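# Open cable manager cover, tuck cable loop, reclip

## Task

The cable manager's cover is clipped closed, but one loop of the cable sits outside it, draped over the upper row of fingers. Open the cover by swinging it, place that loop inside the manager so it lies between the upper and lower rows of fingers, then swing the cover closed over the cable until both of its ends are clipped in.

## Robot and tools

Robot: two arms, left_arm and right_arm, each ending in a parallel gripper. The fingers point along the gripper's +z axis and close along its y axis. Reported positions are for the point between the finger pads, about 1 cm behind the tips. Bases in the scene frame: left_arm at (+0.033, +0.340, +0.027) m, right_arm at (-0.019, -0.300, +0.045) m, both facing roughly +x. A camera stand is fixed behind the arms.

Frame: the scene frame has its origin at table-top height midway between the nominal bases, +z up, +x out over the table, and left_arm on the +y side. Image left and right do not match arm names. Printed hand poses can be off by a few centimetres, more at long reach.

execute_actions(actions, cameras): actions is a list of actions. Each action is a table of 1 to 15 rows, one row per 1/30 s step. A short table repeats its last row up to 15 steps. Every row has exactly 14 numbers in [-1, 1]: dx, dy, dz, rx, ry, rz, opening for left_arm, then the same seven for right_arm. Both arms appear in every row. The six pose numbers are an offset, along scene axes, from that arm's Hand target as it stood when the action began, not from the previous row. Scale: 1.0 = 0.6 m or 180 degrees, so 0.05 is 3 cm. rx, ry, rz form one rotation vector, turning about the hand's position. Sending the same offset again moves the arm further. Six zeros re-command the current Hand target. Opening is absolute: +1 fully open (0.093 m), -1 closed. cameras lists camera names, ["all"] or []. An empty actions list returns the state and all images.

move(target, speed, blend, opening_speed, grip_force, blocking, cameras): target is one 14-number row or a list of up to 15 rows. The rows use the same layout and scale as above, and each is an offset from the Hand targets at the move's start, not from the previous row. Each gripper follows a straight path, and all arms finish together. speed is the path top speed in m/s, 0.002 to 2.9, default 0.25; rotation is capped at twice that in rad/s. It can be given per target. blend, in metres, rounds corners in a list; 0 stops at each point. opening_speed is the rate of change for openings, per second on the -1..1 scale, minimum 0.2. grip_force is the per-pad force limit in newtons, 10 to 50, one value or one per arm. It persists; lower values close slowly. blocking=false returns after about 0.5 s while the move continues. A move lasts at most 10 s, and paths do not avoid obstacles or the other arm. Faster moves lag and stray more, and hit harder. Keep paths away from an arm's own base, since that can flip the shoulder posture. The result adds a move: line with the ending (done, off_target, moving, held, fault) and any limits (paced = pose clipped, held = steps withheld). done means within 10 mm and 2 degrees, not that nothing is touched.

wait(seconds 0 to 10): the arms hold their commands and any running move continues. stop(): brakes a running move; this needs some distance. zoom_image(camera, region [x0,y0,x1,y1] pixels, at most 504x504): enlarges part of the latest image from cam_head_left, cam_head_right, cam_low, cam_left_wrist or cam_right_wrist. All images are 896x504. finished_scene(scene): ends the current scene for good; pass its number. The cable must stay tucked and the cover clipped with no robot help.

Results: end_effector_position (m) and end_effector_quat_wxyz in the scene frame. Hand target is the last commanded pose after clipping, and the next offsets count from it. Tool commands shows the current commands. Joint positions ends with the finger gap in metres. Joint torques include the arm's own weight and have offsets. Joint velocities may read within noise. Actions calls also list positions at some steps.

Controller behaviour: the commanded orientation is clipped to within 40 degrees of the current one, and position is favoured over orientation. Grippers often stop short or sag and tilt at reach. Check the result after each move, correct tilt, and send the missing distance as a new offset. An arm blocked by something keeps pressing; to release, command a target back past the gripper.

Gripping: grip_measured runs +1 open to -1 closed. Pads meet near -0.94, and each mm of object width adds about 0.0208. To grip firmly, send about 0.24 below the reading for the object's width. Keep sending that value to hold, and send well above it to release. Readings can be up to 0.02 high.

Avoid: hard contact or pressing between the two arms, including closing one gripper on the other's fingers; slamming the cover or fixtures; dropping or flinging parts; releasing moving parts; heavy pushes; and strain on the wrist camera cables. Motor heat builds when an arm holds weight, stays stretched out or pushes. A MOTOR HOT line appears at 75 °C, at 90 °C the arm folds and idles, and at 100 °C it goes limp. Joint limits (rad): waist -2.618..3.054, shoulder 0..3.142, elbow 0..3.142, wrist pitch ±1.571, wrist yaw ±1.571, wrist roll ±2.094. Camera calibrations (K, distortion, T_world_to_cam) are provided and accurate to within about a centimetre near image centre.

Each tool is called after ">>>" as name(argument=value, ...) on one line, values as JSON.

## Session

>>> execute_actions(actions=[])

>>> zoom_image(camera="cam_low", region=[370, 130, 670, 330])

Scene clock: 0.00 s.
left_arm: end_effector_position=(+0.4177, +0.3610, +0.1201) grip_measured=+1.000 end_effector_quat_wxyz=(+0.567, -0.081, +0.814, +0.095) | right_arm: end_effector_position=(+0.3649, -0.3295, +0.1116) grip_measured=+1.000 end_effector_quat_wxyz=(+0.534, +0.075, +0.838, -0.085)
Joint positions: left_arm=[-0.069 1.535 0.375 0.793 -0.331 -0.058 0.093] | right_arm=[0.031 1.597 0.38 0.775 0.254 0.051 0.093]
Joint velocities: within noise
Joint torques (N m): no reading
Motor temperatures (°C): left_arm=[24 34 32 30 22 23 28] | right_arm=[25 32 33 24 27 24 26]
Heat: left arm: 34 °C; right arm: 33 °C.
Hand target: left_arm +0.4225, +0.3608, +0.1326; +0.583, -0.084, +0.803, +0.092 | right_arm +0.3666, -0.3294, +0.1147; +0.537, +0.075, +0.836, -0.084
Tool commands: left_gripper/opening=+1.0 right_gripper/opening=+1.0
camera_calibration:
cam_left_wrist: T_world_to_cam=[[0.222432, -0.973376, -0.0553519, 0.264781], [-0.697162, -0.119111, -0.706949, 0.460274], [0.681534, 0.195837, -0.705095, -0.183802], [0, 0, 0, 1]] pos_world=[0.387257, 0.348551, 0.210449]
cam_right_wrist: T_world_to_cam=[[-0.223476, -0.973322, 0.0519892, -0.243083], [-0.744281, 0.135961, -0.653881, 0.430151], [0.629368, -0.184821, -0.754809, -0.125159], [0, 0, 0, 1]] pos_world=[0.344601, -0.318214, 0.199434]

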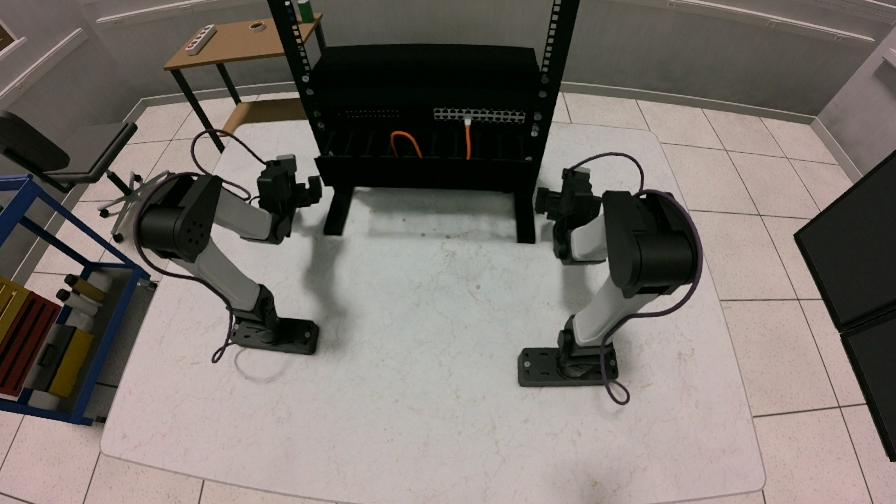

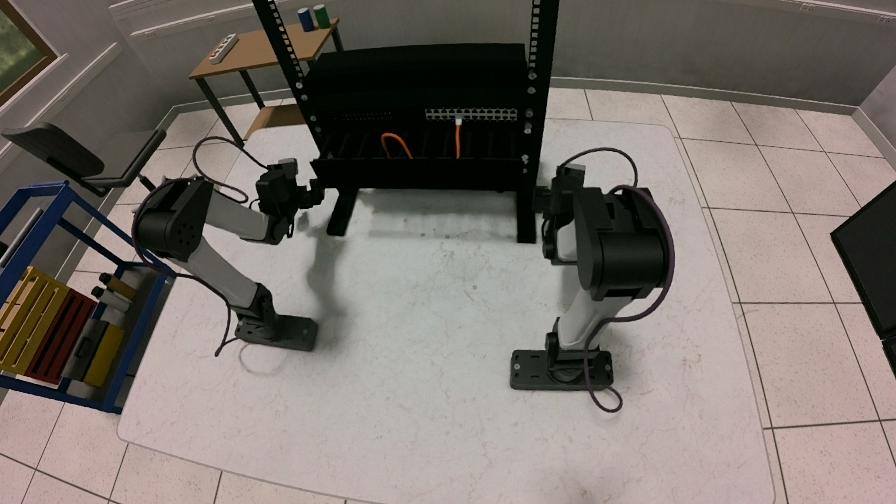

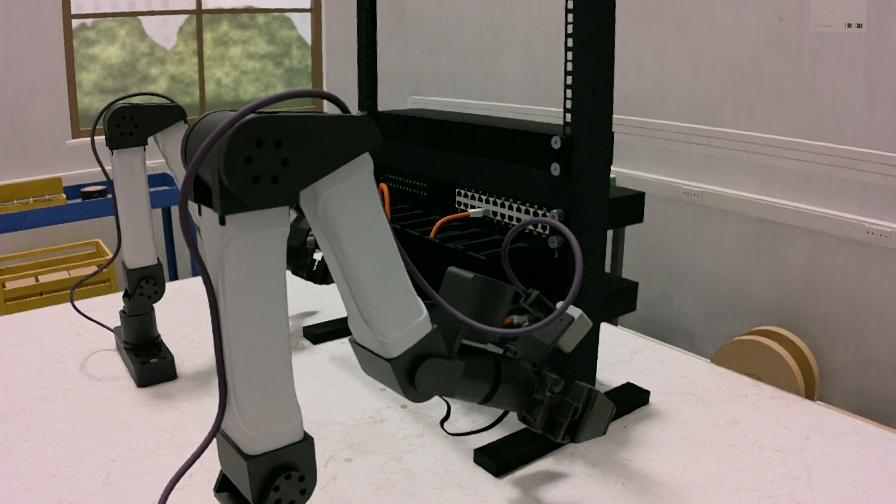

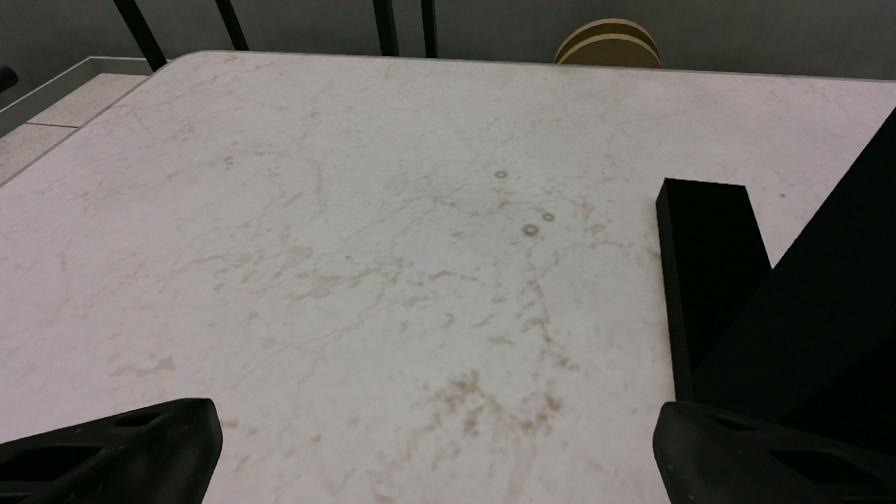

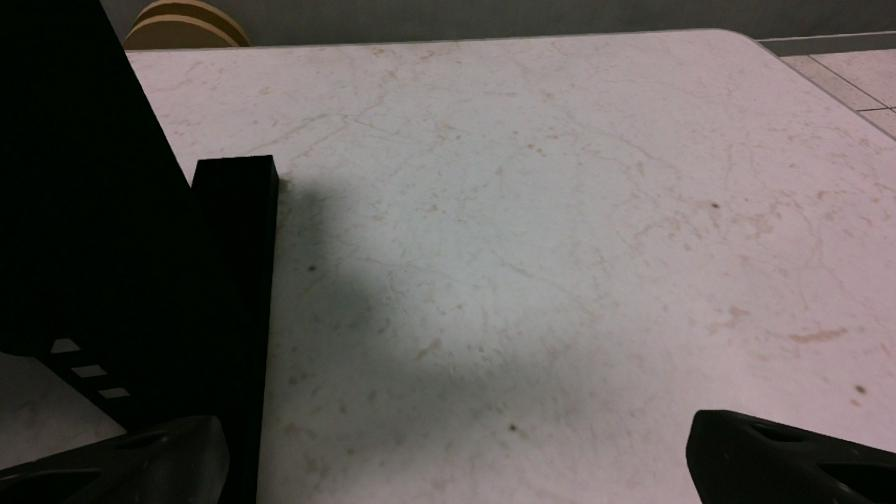

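Scaled by 1.680.

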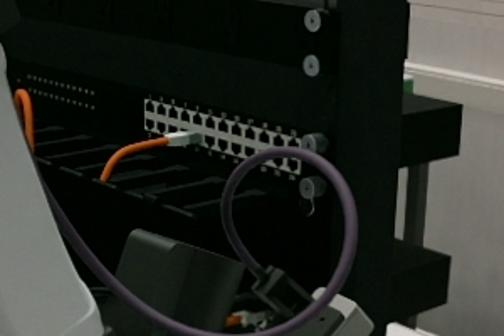

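>>> move(target=[[-0.287,-0.05,0.2,0,0,0,1,-0.178,0.05,0.225,0,0,0,1],[-0.254,-0.326,0.379,-0.041,0.211,-0.069,1,-0.111,0.232,0.375,0.038,0.1755,0.062,1]], blend=[0.05,0], cameras=["cam_left_wrist","cam_right_wrist"])

Scene clock: 10.63 s.
left_arm: end_effector_position=(+0.2696, +0.1664, +0.3510) grip_measured=+1.000 end_effector_quat_wxyz=(+0.300, +0.010, +0.954, -0.003) | right_arm: end_effector_position=(+0.2998, -0.1932, +0.3372) grip_measured=+1.000 end_effector_quat_wxyz=(+0.293, -0.001, +0.956, -0.005)
Joint positions: left_arm=[-0.868 1.461 1.876 -1.562 -0.451 -0.768 0.093] | right_arm=[0.448 1.451 1.705 -1.281 0.256 0.378 0.093]
Joint torques (N m): left_arm=[0.42 -4.71 7.01 0.99 -0.28 -0.11] | right_arm=[0.29 -4.03 7.28 1.23 0.02 0.1]
Heat: left arm: 35 °C; right arm: 35 °C.
Hand target: left_arm +0.2701, +0.1652, +0.3600; +0.291, -0.001, +0.957, +0.001 | right_arm +0.2999, -0.1902, +0.3396; +0.290, +0.001, +0.957, +0.000
Off the commanded pose: left_arm 0.009 m, 2 deg | right_arm 0.004 m, 1 deg.
joint sent to its limit (left arm) — joint 4 (wrist pitch), lower limit. The joint targets are off in orientation, not in position.
move: done
camera_calibration:
cam_left_wrist: T_world_to_cam=[[-0.0298083, -0.999435, 0.0155369, 0.168526], [-0.984817, 0.0267059, -0.171527, 0.362378], [0.171015, -0.0204139, -0.985057, 0.389994], [0, 0, 0, 1]] pos_world=[0.295205, 0.166715, 0.443705]
cam_right_wrist: T_world_to_cam=[[-0.0133427, -0.99989, 0.00647531, -0.189512], [-0.986174, 0.0120894, -0.165273, 0.394501], [0.165176, -0.00859098, -0.986227, 0.36248], [0, 0, 0, 1]] pos_world=[0.326645, -0.191146, 0.423915]
Images, in order (width x height): cam_left_wrist 896x504, cam_right_wrist 896x504.

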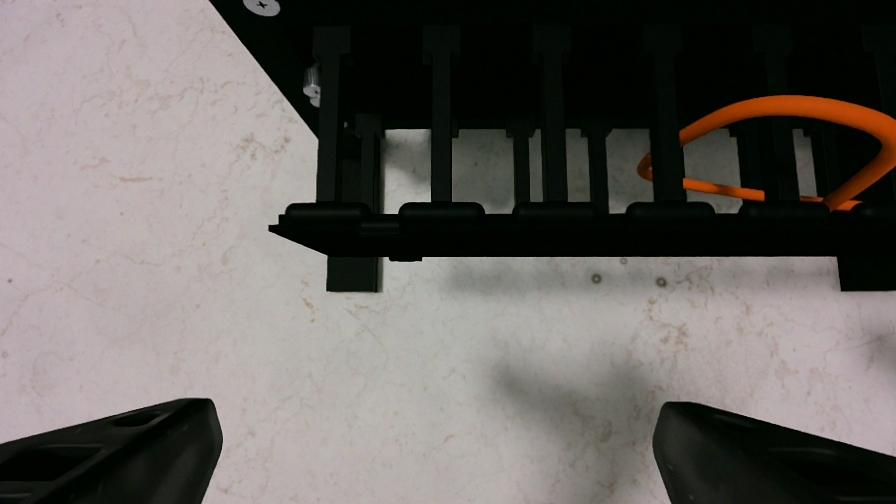

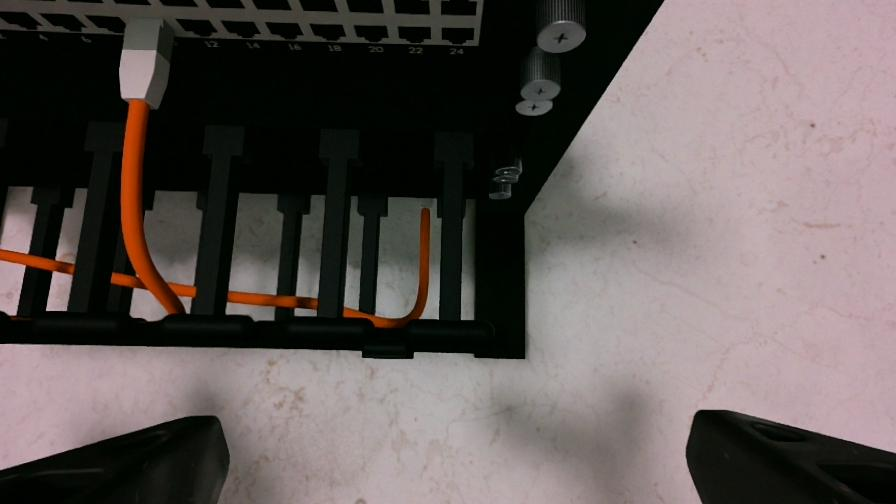

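>>> zoom_image(camera="cam_right_wrist", region=[350, 250, 600, 400])

>>> zoom_image(camera="cam_left_wrist", region=[250, 150, 550, 300])

Scaled by 2.016.

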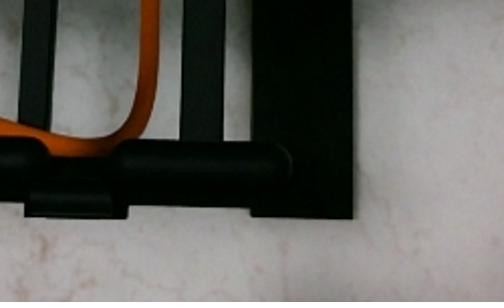

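Scaled by 1.680.

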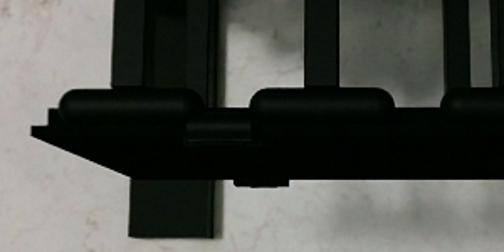

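>>> move(target=[[0,0,0,0,0,0,1,0.0,-0.12,0.06,-0.008,-0.023,0.235,0],[0,0,0,0,0,0,1,0.1,-0.183,-0.066,-0.015,-0.046,0.471,0]], blend=[0.04,0], cameras=["cam_right_wrist"])

>>> zoom_image(camera="cam_right_wrist", region=[250, 0, 650, 300])

Scene clock: 25.10 s.
left_arm: end_effector_position=(+0.2696, +0.1663, +0.3510) grip_measured=+1.000 end_effector_quat_wxyz=(+0.299, +0.010, +0.954, -0.003) | right_arm: end_effector_position=(+0.3584, -0.3001, +0.2966) grip_measured=+0.002 end_effector_quat_wxyz=(+0.308, -0.631, +0.701, +0.125)
Joint positions: left_arm=[-0.868 1.461 1.876 -1.562 -0.451 -0.768 0.093] | right_arm=[-0.282 1.872 1.999 -1.56 -0.666 -1.698 0.045]
Joint torques (N m): left_arm=[0.42 -4.66 6.95 1 -0.27 -0.1] | right_arm=[-0.53 -7.66 6.89 0.41 -0.7 -0.1]
Heat: left arm: 35 °C; right arm: 36 °C.
Hand target: left_arm +0.2701, +0.1651, +0.3601; +0.291, -0.001, +0.957, +0.001 | right_arm +0.3600, -0.2999, +0.3001; +0.277, -0.650, +0.686, +0.175
Off the commanded pose: left_arm 0.009 m, 2 deg | right_arm 0.004 m, 7 deg.
joint sent to its limit (left arm) — joint 4 (wrist pitch), lower limit. The joint targets are off in orientation, not in position.
joint sent to its limit (right arm) — joint 4 (wrist pitch), lower limit. The joint targets are off in orientation, not in position.
move: off_target (right_arm)
camera_calibration:
cam_right_wrist: T_world_to_cam=[[0.960302, -0.183978, 0.209693, -0.459645], [-0.138242, -0.966755, -0.215116, -0.135983], [0.242298, 0.177588, -0.95381, 0.330444], [0, 0, 0, 1]] pos_world=[0.342533, -0.27471, 0.382313]
Images, in order (width x height): cam_right_wrist 896x504.

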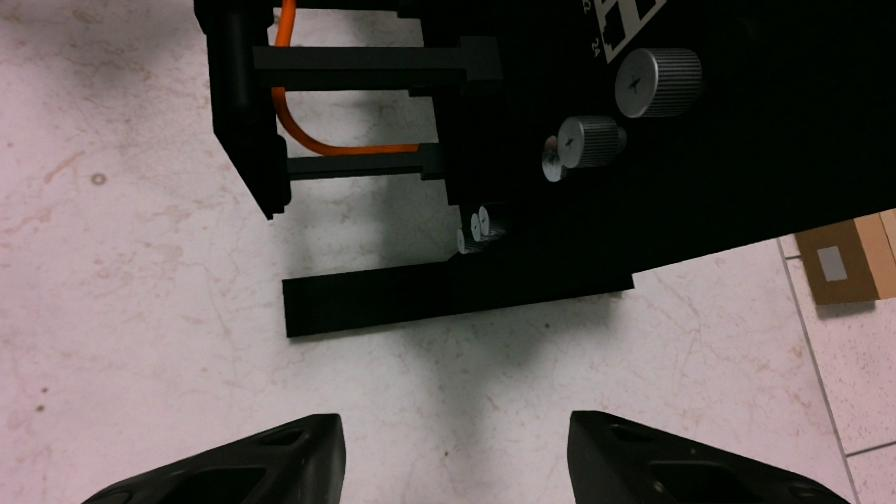

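Scaled by 1.260.

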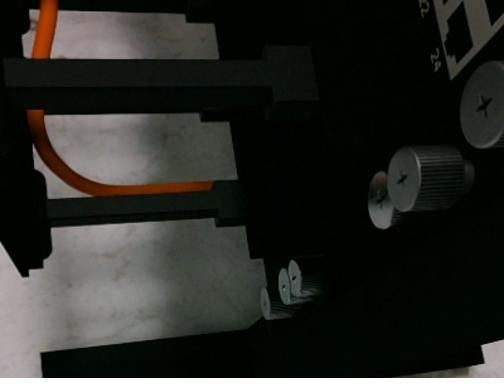

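>>> move(target=[[0,0,0,0,0,0,1,-0.065,0.045,-0.11,0,0,0,0]], cameras=["cam_right_wrist"], speed=0.15)

Scene clock: 34.07 s.
left_arm: end_effector_position=(+0.2696, +0.1663, +0.3510) grip_measured=+1.000 end_effector_quat_wxyz=(+0.299, +0.010, +0.954, -0.003) | right_arm: end_effector_position=(+0.3214, -0.2740, +0.2281) grip_measured=+0.002 end_effector_quat_wxyz=(-0.266, +0.642, -0.694, -0.190)
Joint positions: left_arm=[-0.868 1.461 1.876 -1.562 -0.451 -0.768 0.093] | right_arm=[-0.236 1.791 1.625 -1.427 -0.666 -1.734 0.045]
Joint torques (N m): left_arm=[0.39 -4.72 6.98 1.01 -0.28 -0.09] | right_arm=[0.27 -10.93 4.34 0.39 -0.55 -0.13]
Heat: left arm: 35 °C; right arm: 37 °C.
Hand target: left_arm +0.2701, +0.1651, +0.3601; +0.291, -0.001, +0.957, +0.001 | right_arm +0.3209, -0.2729, +0.2340; -0.277, +0.650, -0.686, -0.175
Off the commanded pose: left_arm 0.009 m, 2 deg | right_arm 0.006 m, 2 deg.
joint sent to its limit (left arm) — joint 4 (wrist pitch), lower limit. The joint targets are off in orientation, not in position.
move: done
camera_calibration:
cam_right_wrist: T_world_to_cam=[[0.990543, -0.115828, 0.0735435, -0.36505], [-0.0960074, -0.96807, -0.231566, -0.140899], [0.0980171, 0.222315, -0.970035, 0.33177], [0, 0, 0, 1]] pos_world=[0.315551, -0.252441, 0.316049]
Images, in order (width x height): cam_right_wrist 896x504.

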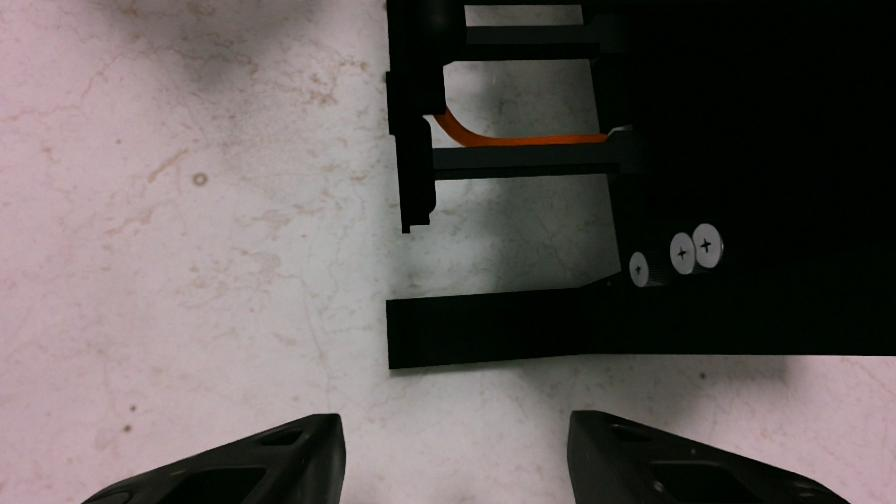

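>>> move(target=[[0,0,0,0,0,0,1,-0.003,0.097,-0.003,0,0,0,0],[0,0,0,0,0,0,1,-0.003,0.097,-0.003,0,0,0,-1]], cameras=["cam_right_wrist","cam_left_wrist"], speed=0.08, grip_force=25)

Scene clock: 43.70 s.
left_arm: end_effector_position=(+0.2696, +0.1663, +0.3510) grip_measured=+1.000 end_effector_quat_wxyz=(+0.299, +0.010, +0.954, -0.003) | right_arm: end_effector_position=(+0.3194, -0.2153, +0.2261) grip_measured=-0.795 end_effector_quat_wxyz=(+0.263, -0.638, +0.698, +0.190)
Joint positions: left_arm=[-0.868 1.461 1.876 -1.562 -0.451 -0.768 0.093] | right_arm=[-0.055 1.711 1.521 -1.264 -0.652 -1.494 0.007]
Joint torques (N m): left_arm=[0.4 -4.68 6.95 0.99 -0.28 -0.1] | right_arm=[0.25 -10.35 4.68 0.65 -0.48 -0.29]
Motor temperatures (°C): left_arm=[24 35 36 31 22 23 28] | right_arm=[25 37 36 26 27 24 26]
Heat: left arm: 36 °C; right arm: 37 °C.
Hand target: left_arm +0.2701, +0.1651, +0.3601; +0.291, -0.001, +0.957, +0.001 | right_arm +0.3191, -0.2147, +0.2322; +0.277, -0.650, +0.686, +0.175
Off the commanded pose: left_arm 0.009 m, 2 deg | right_arm 0.006 m, 3 deg.
joint sent to its limit (left arm) — joint 4 (wrist pitch), lower limit. The joint targets are off in orientation, not in position.
grip_force (N): 25, 25
move: off_target (right_arm)
camera_calibration:
cam_left_wrist: T_world_to_cam=[[-0.0299362, -0.999428, 0.0157264, 0.168479], [-0.984864, 0.0268054, -0.171242, 0.362249], [0.170723, -0.0206147, -0.985103, 0.390133], [0, 0, 0, 1]] pos_world=[0.295205, 0.166715, 0.443705]
cam_right_wrist: T_world_to_cam=[[0.990051, -0.124468, 0.065625, -0.355986], [-0.106617, -0.96795, -0.227389, -0.0822114], [0.0918244, 0.21813, -0.97159, 0.318428], [0, 0, 0, 1]] pos_world=[0.31444, -0.193344, 0.314049]
Images, in order (width x height): cam_left_wrist 896x504, cam_right_wrist 896x504.

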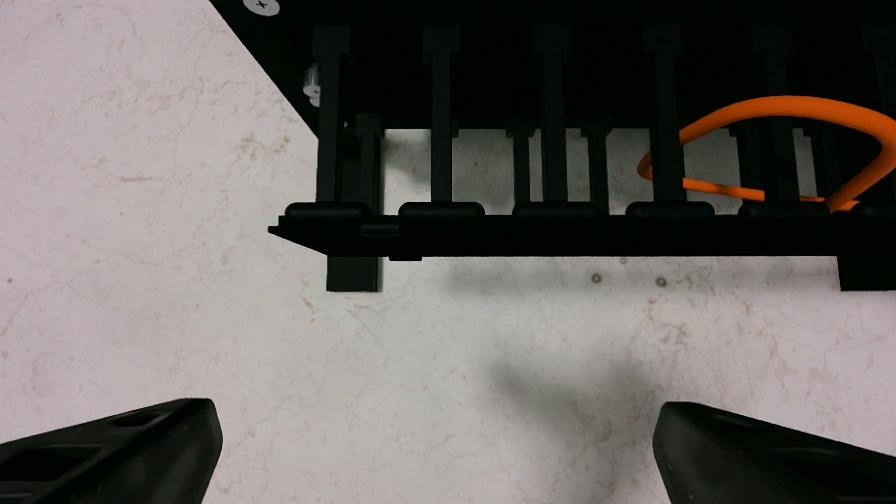

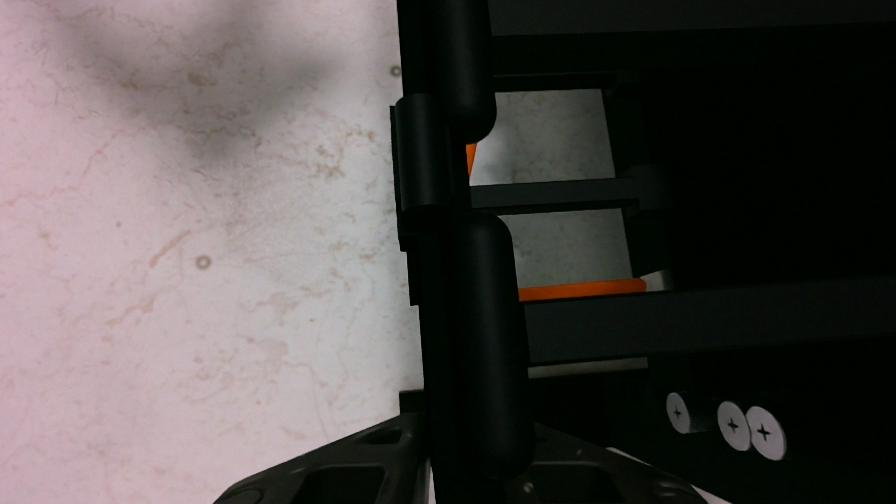

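>>> move(target=[[0,0,0,0,0,0,1,0,0,0,0,0,0,-0.4],[0,0,0,0,0,0,1,0,0.0,-0.022,0,0,0,-0.4],[0,0,0,0,0,0,1,0,0.0,-0.022,0,0,0,-1]], cameras=["cam_right_wrist","cam_left_wrist"], speed=0.06)

Scene clock: 50.23 s.
left_arm: end_effector_position=(+0.2696, +0.1663, +0.3510) grip_measured=+1.000 end_effector_quat_wxyz=(+0.299, +0.010, +0.954, -0.003) | right_arm: end_effector_position=(+0.3165, -0.2153, +0.2123) grip_measured=-0.922 end_effector_quat_wxyz=(+0.258, -0.635, +0.701, +0.195)
Joint positions: left_arm=[-0.868 1.461 1.876 -1.562 -0.451 -0.768 0.093] | right_arm=[-0.055 1.708 1.464 -1.222 -0.651 -1.489 0.001]
Joint torques (N m): left_arm=[0.39 -4.71 6.94 0.99 -0.28 -0.1] | right_arm=[0.31 -10.28 4.89 0.8 -0.5 -0.3]
Heat: left arm: 36 °C; right arm: 38 °C.
Hand target: left_arm +0.2701, +0.1651, +0.3601; +0.291, -0.001, +0.957, +0.001 | right_arm +0.3191, -0.2146, +0.2191; +0.277, -0.650, +0.686, +0.175
Off the commanded pose: left_arm 0.009 m, 2 deg | right_arm 0.007 m, 4 deg.
joint sent to its limit (left arm) — joint 4 (wrist pitch), lower limit. The joint targets are off in orientation, not in position.
grip_force (N): 25, 25
move: off_target (right_arm); target 3's new opening was sent with right_arm's hand 0.007 m and 3 deg from that target
camera_calibration:
cam_left_wrist: T_world_to_cam=[[-0.0299362, -0.999428, 0.0157264, 0.168479], [-0.984864, 0.0268054, -0.171242, 0.362249], [0.170723, -0.0206147, -0.985103, 0.390133], [0, 0, 0, 1]] pos_world=[0.295205, 0.166715, 0.443705]
cam_right_wrist: T_world_to_cam=[[0.990453, -0.128187, 0.0507048, -0.350024], [-0.113634, -0.967447, -0.226127, -0.0835586], [0.0780409, 0.218206, -0.972777, 0.309948], [0, 0, 0, 1]] pos_world=[0.312998, -0.19334, 0.300363]
Images, in order (width x height): cam_left_wrist 896x504, cam_right_wrist 896x504.

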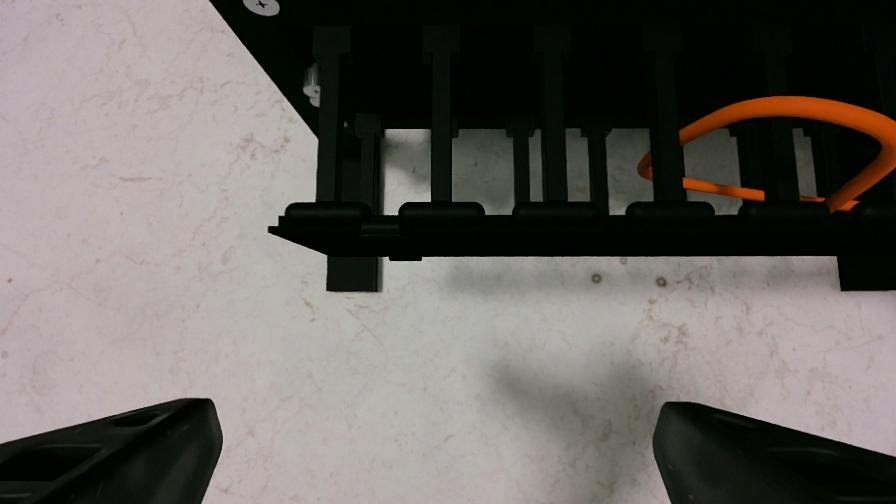

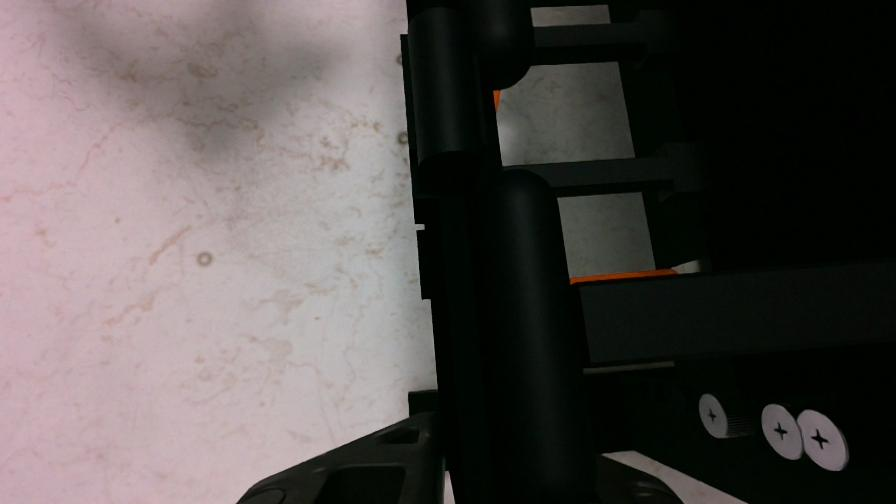

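>>> move(target=[[0,0,0,0,0,0,1,-0.035,0,0,0,0,0,-1]], cameras=["cam_right_wrist","cam_left_wrist"], speed=0.04, grip_force=40)

Scene clock: 53.63 s.
left_arm: end_effector_position=(+0.2696, +0.1663, +0.3510) grip_measured=+1.000 end_effector_quat_wxyz=(+0.299, +0.010, +0.954, -0.003) | right_arm: end_effector_position=(+0.3092, -0.2151, +0.2117) grip_measured=-0.985 end_effector_quat_wxyz=(-0.279, +0.653, -0.683, -0.171)
Joint positions: left_arm=[-0.868 1.461 1.876 -1.562 -0.451 -0.768 0.093] | right_arm=[-0.055 1.638 1.38 -1.154 -0.65 -1.526 0]
Joint torques (N m): left_arm=[0.4 -4.72 6.97 0.99 -0.27 -0.11] | right_arm=[-0.03 -10.61 4.75 0.29 -0.51 0.08]
Heat: left arm: 37 °C; right arm: 39 °C.
Hand target: left_arm +0.2701, +0.1651, +0.3601; +0.291, -0.001, +0.957, +0.001 | right_arm +0.2981, -0.2147, +0.2191; -0.277, +0.650, -0.685, -0.175
Off the commanded pose: left_arm 0.009 m, 2 deg | right_arm 0.013 m, 1 deg.
joint sent to its limit (left arm) — joint 4 (wrist pitch), lower limit. The joint targets are off in orientation, not in position.
grip_force (N): 40, 40
move: off_target (right_arm)
camera_calibration:
cam_left_wrist: T_world_to_cam=[[-0.0299362, -0.999428, 0.0157264, 0.168479], [-0.984864, 0.0268054, -0.171242, 0.362249], [0.170723, -0.0206147, -0.985103, 0.390133], [0, 0, 0, 1]] pos_world=[0.295205, 0.166715, 0.443705]
cam_right_wrist: T_world_to_cam=[[0.987104, -0.0990032, 0.125792, -0.351309], [-0.068964, -0.972156, -0.223956, -0.0995888], [0.144462, 0.212392, -0.966447, 0.286718], [0, 0, 0, 1]] pos_world=[0.298491, -0.192493, 0.298986]
Images, in order (width x height): cam_left_wrist 896x504, cam_right_wrist 896x504.

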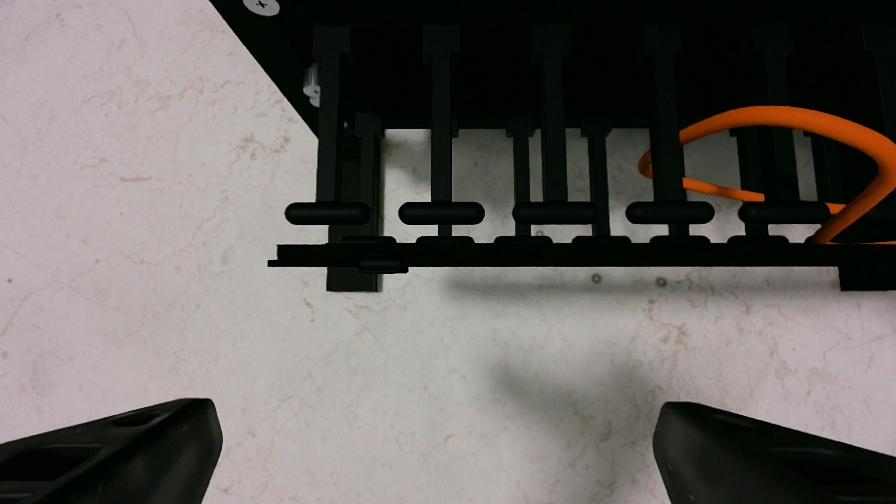

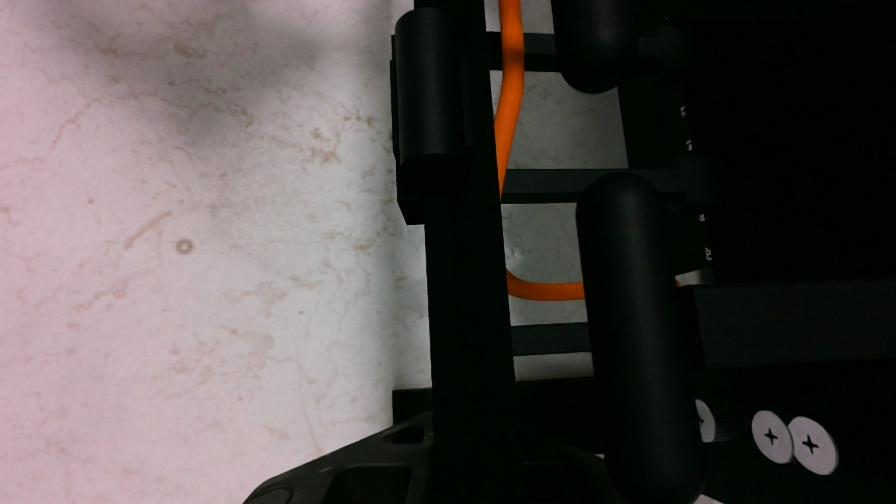

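>>> move(target=[[0,0,0,0,0,0,1,0,0,0,0,0,0,-0.5],[0,0,0,0,0,0,1,-0.04,0,0.01,0,0,0,-0.5],[0,0,0,0,0,0,1,-0.04,0,0.01,0,0,0,0.1],[0,0,0,0,0,0,1,-0.07,0,0.0,0,0,0,0.1],[0,0,0,0,0,0,1,-0.07,0,-0.05,0,0,0,0.1]], cameras=["cam_right_wrist","cam_left_wrist"], speed=0.05)

Scene clock: 61.20 s.
left_arm: end_effector_position=(+0.2696, +0.1663, +0.3510) grip_measured=+1.000 end_effector_quat_wxyz=(+0.299, +0.010, +0.954, -0.003) | right_arm: end_effector_position=(+0.2547, -0.2135, +0.1870) grip_measured=+0.098 end_effector_quat_wxyz=(-0.266, +0.648, -0.690, -0.184)
Joint positions: left_arm=[-0.868 1.461 1.876 -1.562 -0.451 -0.768 0.093] | right_arm=[-0.059 1.466 1.117 -1.103 -0.649 -1.525 0.05]
Joint torques (N m): left_arm=[0.38 -4.67 6.94 0.98 -0.26 -0.11] | right_arm=[-0.57 -7.02 4.71 0.65 -0.55 -0.12]
Heat: left arm: 37 °C; right arm: 39 °C.
Hand target: left_arm +0.2701, +0.1651, +0.3601; +0.291, -0.001, +0.957, +0.001 | right_arm +0.2561, -0.2147, +0.1890; -0.277, +0.650, -0.686, -0.175
Off the commanded pose: left_arm 0.009 m, 2 deg | right_arm 0.003 m, 2 deg.
joint sent to its limit (left arm) — joint 4 (wrist pitch), lower limit. The joint targets are off in orientation, not in position.
grip_force (N): 40, 40
move: done
camera_calibration:
cam_left_wrist: T_world_to_cam=[[-0.0299362, -0.999428, 0.0157264, 0.168479], [-0.984864, 0.0268054, -0.171242, 0.362249], [0.170723, -0.0206147, -0.985103, 0.390133], [0, 0, 0, 1]] pos_world=[0.295205, 0.166715, 0.443705]
cam_right_wrist: T_world_to_cam=[[0.990775, -0.104316, 0.086509, -0.288867], [-0.0828985, -0.971503, -0.222058, -0.104047], [0.107208, 0.212838, -0.971188, 0.280825], [0, 0, 0, 1]] pos_world=[0.24747, -0.190985, 0.274619]
Images, in order (width x height): cam_left_wrist 896x504, cam_right_wrist 896x504.

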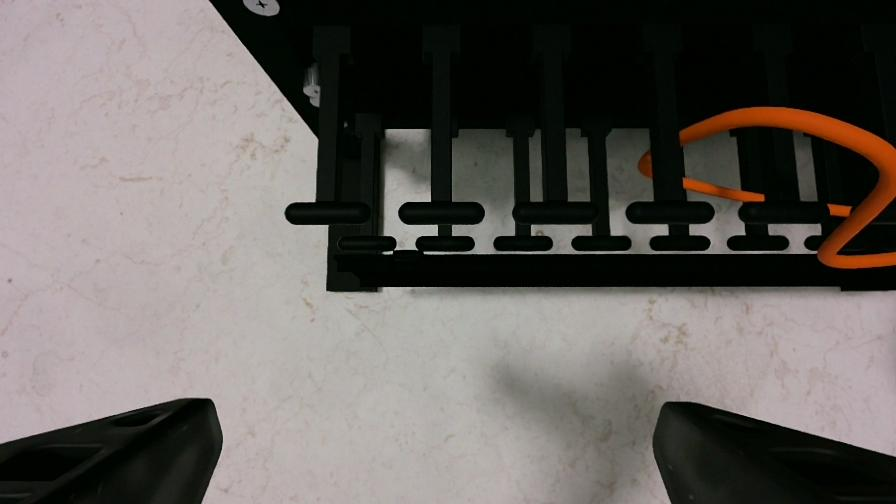

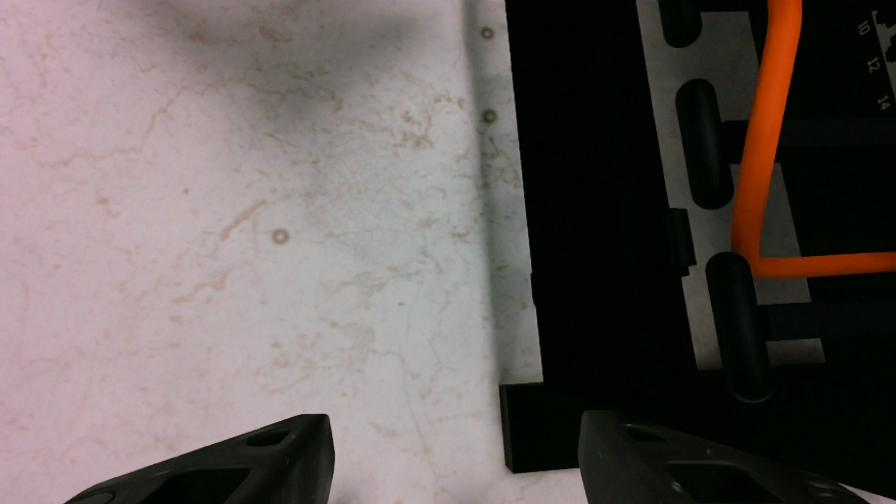

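>>> move(target=[-0.12,-0.17,0,0,-0.18,0,1,0,-0.18,0.02,0,0,0,0], cameras=["cam_left_wrist","cam_low"])

>>> zoom_image(camera="cam_left_wrist", region=[300, 80, 700, 380])

Scene clock: 66.33 s.
left_arm: end_effector_position=(+0.1959, +0.0599, +0.3570) grip_measured=+1.000 end_effector_quat_wxyz=(+0.535, +0.013, +0.844, -0.014) | right_arm: end_effector_position=(+0.2541, -0.3211, +0.1987) grip_measured=+0.002 end_effector_quat_wxyz=(-0.277, +0.648, -0.688, -0.174)
Joint positions: left_arm=[-1.514 1.605 1.761 -1.56 -1.124 -1.397 0.093] | right_arm=[-0.461 1.627 1.317 -1.419 -0.649 -2.023 0.045]
Joint torques (N m): left_arm=[0.31 -6.82 3.85 0.42 -0.95 -0.25] | right_arm=[-0.23 -5.16 6.71 -0.13 -0.51 -0.11]
Heat: left arm: 37 °C; right arm: 39 °C.
Hand target: left_arm +0.1980, +0.0632, +0.3600; +0.546, -0.001, +0.838, +0.001 | right_arm +0.2561, -0.3227, +0.2011; -0.277, +0.650, -0.686, -0.175
Off the commanded pose: left_arm 0.005 m, 3 deg | right_arm 0.003 m, 0 deg.
joint sent to its limit (left arm) — joint 4 (wrist pitch), lower limit. The joint targets still meet the commanded pose.
grip_force (N): 40, 40
move: off_target (left_arm)
camera_calibration:
cam_left_wrist: T_world_to_cam=[[-0.0530612, -0.998416, 0.0186989, 0.0631866], [-0.76797, 0.0288309, -0.639837, 0.418325], [0.638284, -0.0483107, -0.768284, 0.238999], [0, 0, 0, 1]] pos_world=[0.172064, 0.062572, 0.450097]
Images, in order (width x height): cam_low 896x504, cam_left_wrist 896x504.

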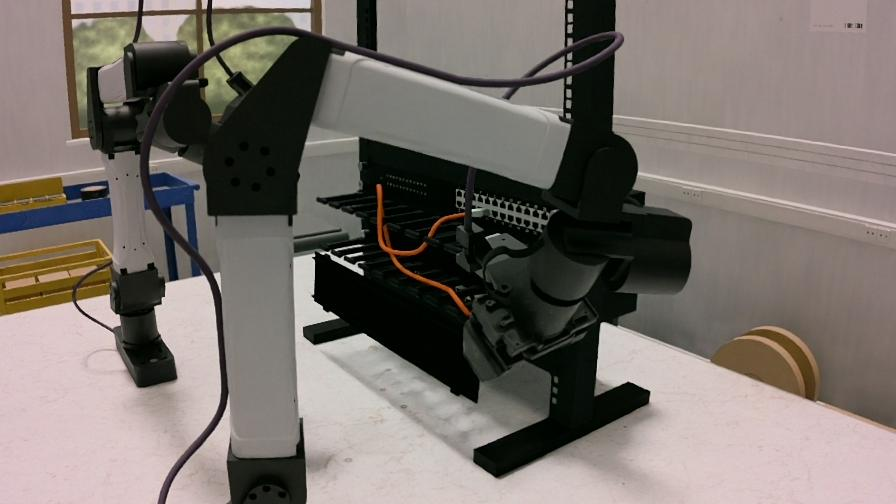

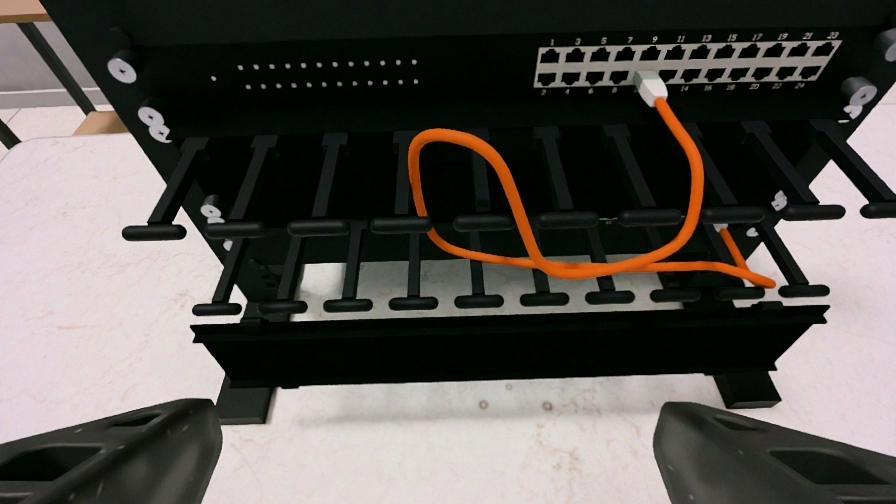

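Scaled by 1.260.

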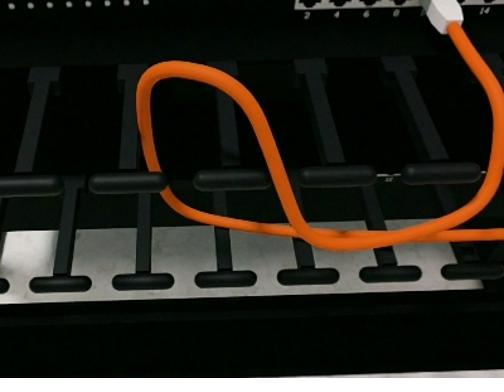

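>>> move(target=[[0,-0.0,0,0.492,-0.103,-0.105,0,0,0,0,0,0,0,0],[0.095,-0.03,-0.05,0.492,-0.103,-0.105,-0.42,0,0,0,0,0,0,0]], blend=[0.02,0], cameras=["cam_left_wrist"])

Scene clock: 81.87 s.
left_arm: end_effector_position=(+0.2537, +0.0465, +0.3155) grip_measured=-0.418 end_effector_quat_wxyz=(+0.440, +0.472, +0.531, +0.549) | right_arm: end_effector_position=(+0.2541, -0.3210, +0.1988) grip_measured=+0.002 end_effector_quat_wxyz=(-0.277, +0.648, -0.688, -0.174)
Joint positions: left_arm=[-1.385 1.81 1.544 -1.417 -1.561 -0.061 0.025] | right_arm=[-0.461 1.627 1.317 -1.419 -0.649 -2.023 0.045]
Joint torques (N m): left_arm=[0.38 -9.7 6.72 0.3 -0.91 -0.06] | right_arm=[-0.38 -5.16 6.82 -0.15 -0.53 -0.11]
Heat: left arm: 36 °C; right arm: 38 °C.
Hand target: left_arm +0.2550, +0.0452, +0.3300; +0.500, +0.501, +0.500, +0.499 | right_arm +0.2561, -0.3227, +0.2011; -0.277, +0.650, -0.686, -0.175
Off the commanded pose: left_arm 0.015 m, 10 deg | right_arm 0.003 m, 0 deg.
joint sent to its limit (left arm) — joint 5 (wrist yaw), lower limit. The joint targets are off in orientation, not in position.
grip_force (N): 40, 40
move: off_target (left_arm); blend cut to 0 m at target 1; target 2's new opening was sent with left_arm's hand 0.015 m and 10 deg from that target
camera_calibration:
cam_left_wrist: T_world_to_cam=[[-0.0366227, 0.0447848, -0.998325, 0.321747], [-0.567543, 0.821322, 0.0576643, 0.128623], [0.822529, 0.568704, -0.00466174, -0.146737], [0, 0, 0, 1]] pos_world=[0.205478, -0.0366003, 0.313107]
Images, in order (width x height): cam_left_wrist 896x504.

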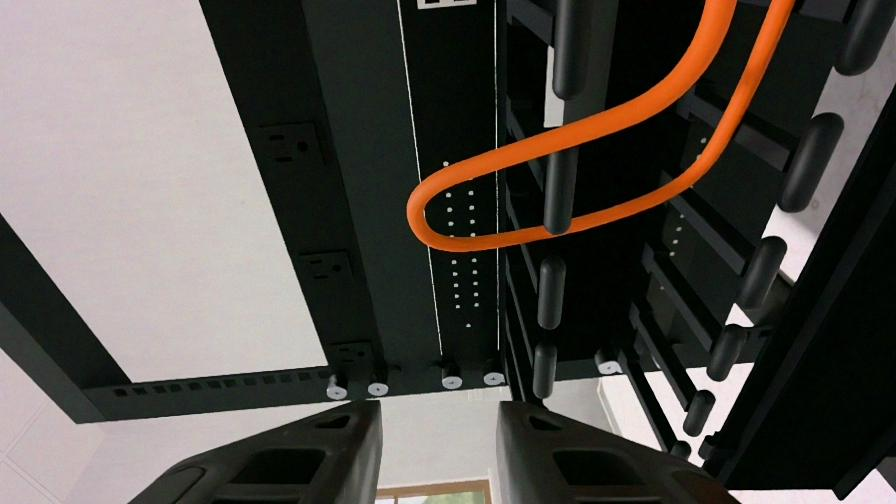

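>>> move(target=[[0,0,0.022,0,0,0,-0.42,0,0,0,0,0,0,0],[0.1,0.0,0.022,0,0,0,-0.42,0,0,0,0,0,0,0]], cameras=["cam_left_wrist"], speed=0.1)

Scene clock: 98.13 s.
left_arm: end_effector_position=(+0.3153, +0.0405, +0.3325) grip_measured=-0.418 end_effector_quat_wxyz=(+0.482, +0.514, +0.497, +0.507) | right_arm: end_effector_position=(+0.2541, -0.3210, +0.1988) grip_measured=+0.002 end_effector_quat_wxyz=(-0.277, +0.648, -0.688, -0.174)
Joint positions: left_arm=[-1.191 1.509 1.015 0.431 -1.217 1.553 0.025] | right_arm=[-0.461 1.627 1.317 -1.419 -0.649 -2.023 0.045]
Joint torques (N m): left_arm=[0.76 -9.39 4.98 1.98 0.07 -0.04] | right_arm=[-0.34 -5.12 6.83 -0.16 -0.5 -0.11]
Heat: left arm: 39 °C; right arm: 38 °C.
Hand target: left_arm +0.3150, +0.0451, +0.3432; +0.500, +0.501, +0.500, +0.499 | right_arm +0.2561, -0.3227, +0.2011; -0.277, +0.650, -0.686, -0.175
Off the commanded pose: left_arm 0.012 m, 3 deg | right_arm 0.003 m, 0 deg.
grip_force (N): 40, 40
move: off_target (left_arm)
camera_calibration:
cam_left_wrist: T_world_to_cam=[[-0.0408515, 0.0403583, -0.99835, 0.342765], [-0.428232, 0.902055, 0.0539884, 0.12163], [0.902745, 0.429731, -0.0195676, -0.208686], [0, 0, 0, 1]] pos_world=[0.254478, -0.0338715, 0.331549]
Images, in order (width x height): cam_left_wrist 896x504.

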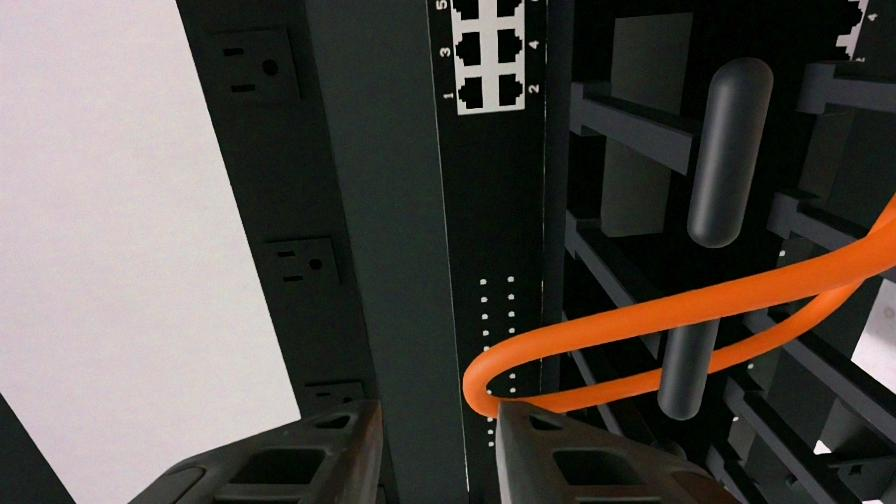

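>>> move(target=[[0.067,0.012,-0.007,0,0,0,-0.42,0,0,0,0,0,0,0]], cameras=["cam_left_wrist"], speed=0.06)

Scene clock: 103.30 s.
left_arm: end_effector_position=(+0.3529, +0.0550, +0.3305) grip_measured=-0.418 end_effector_quat_wxyz=(+0.484, +0.512, +0.500, +0.504) | right_arm: end_effector_position=(+0.2541, -0.3210, +0.1988) grip_measured=+0.002 end_effector_quat_wxyz=(-0.277, +0.648, -0.688, -0.174)
Joint positions: left_arm=[-1.067 1.521 1.015 0.456 -1.094 1.559 0.025] | right_arm=[-0.461 1.627 1.317 -1.419 -0.649 -2.023 0.045]
Joint torques (N m): left_arm=[0.73 -6.78 6.64 2.06 0.1 -0.04] | right_arm=[-0.27 -5.2 6.78 -0.16 -0.44 -0.1]
Motor temperatures (°C): left_arm=[24 40 36 32 23 23 28] | right_arm=[25 36 38 25 27 24 26]
Heat: left arm: 40 °C; right arm: 38 °C.
Hand target: left_arm +0.3553, +0.0525, +0.3390; +0.500, +0.501, +0.500, +0.499 | right_arm +0.2561, -0.3227, +0.2011; -0.277, +0.650, -0.686, -0.175
Off the commanded pose: left_arm 0.009 m, 2 deg | right_arm 0.003 m, 0 deg.
grip_force (N): 40, 40
move: done
camera_calibration:
cam_left_wrist: T_world_to_cam=[[-0.0421109, 0.031652, -0.998611, 0.342735], [-0.429564, 0.901828, 0.0466989, 0.127603], [0.902054, 0.430935, -0.0243802, -0.247033], [0, 0, 0, 1]] pos_world=[0.292084, -0.0194691, 0.330277]
Images, in order (width x height): cam_left_wrist 896x504.

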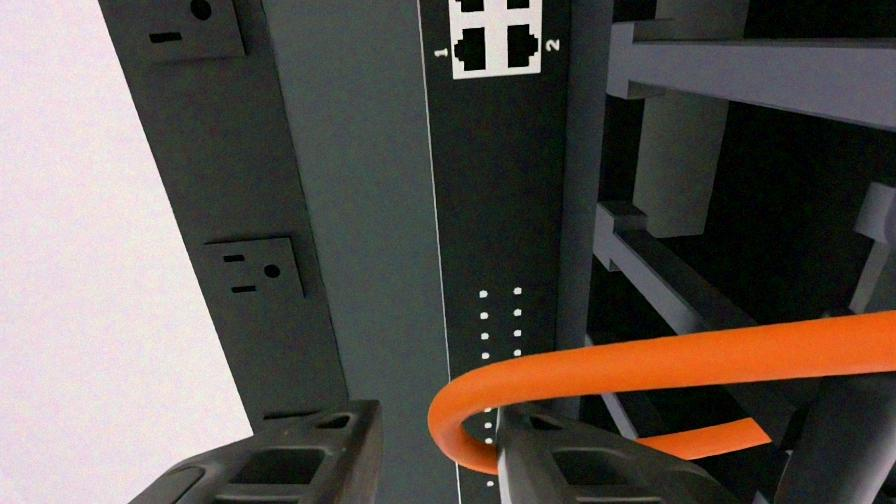

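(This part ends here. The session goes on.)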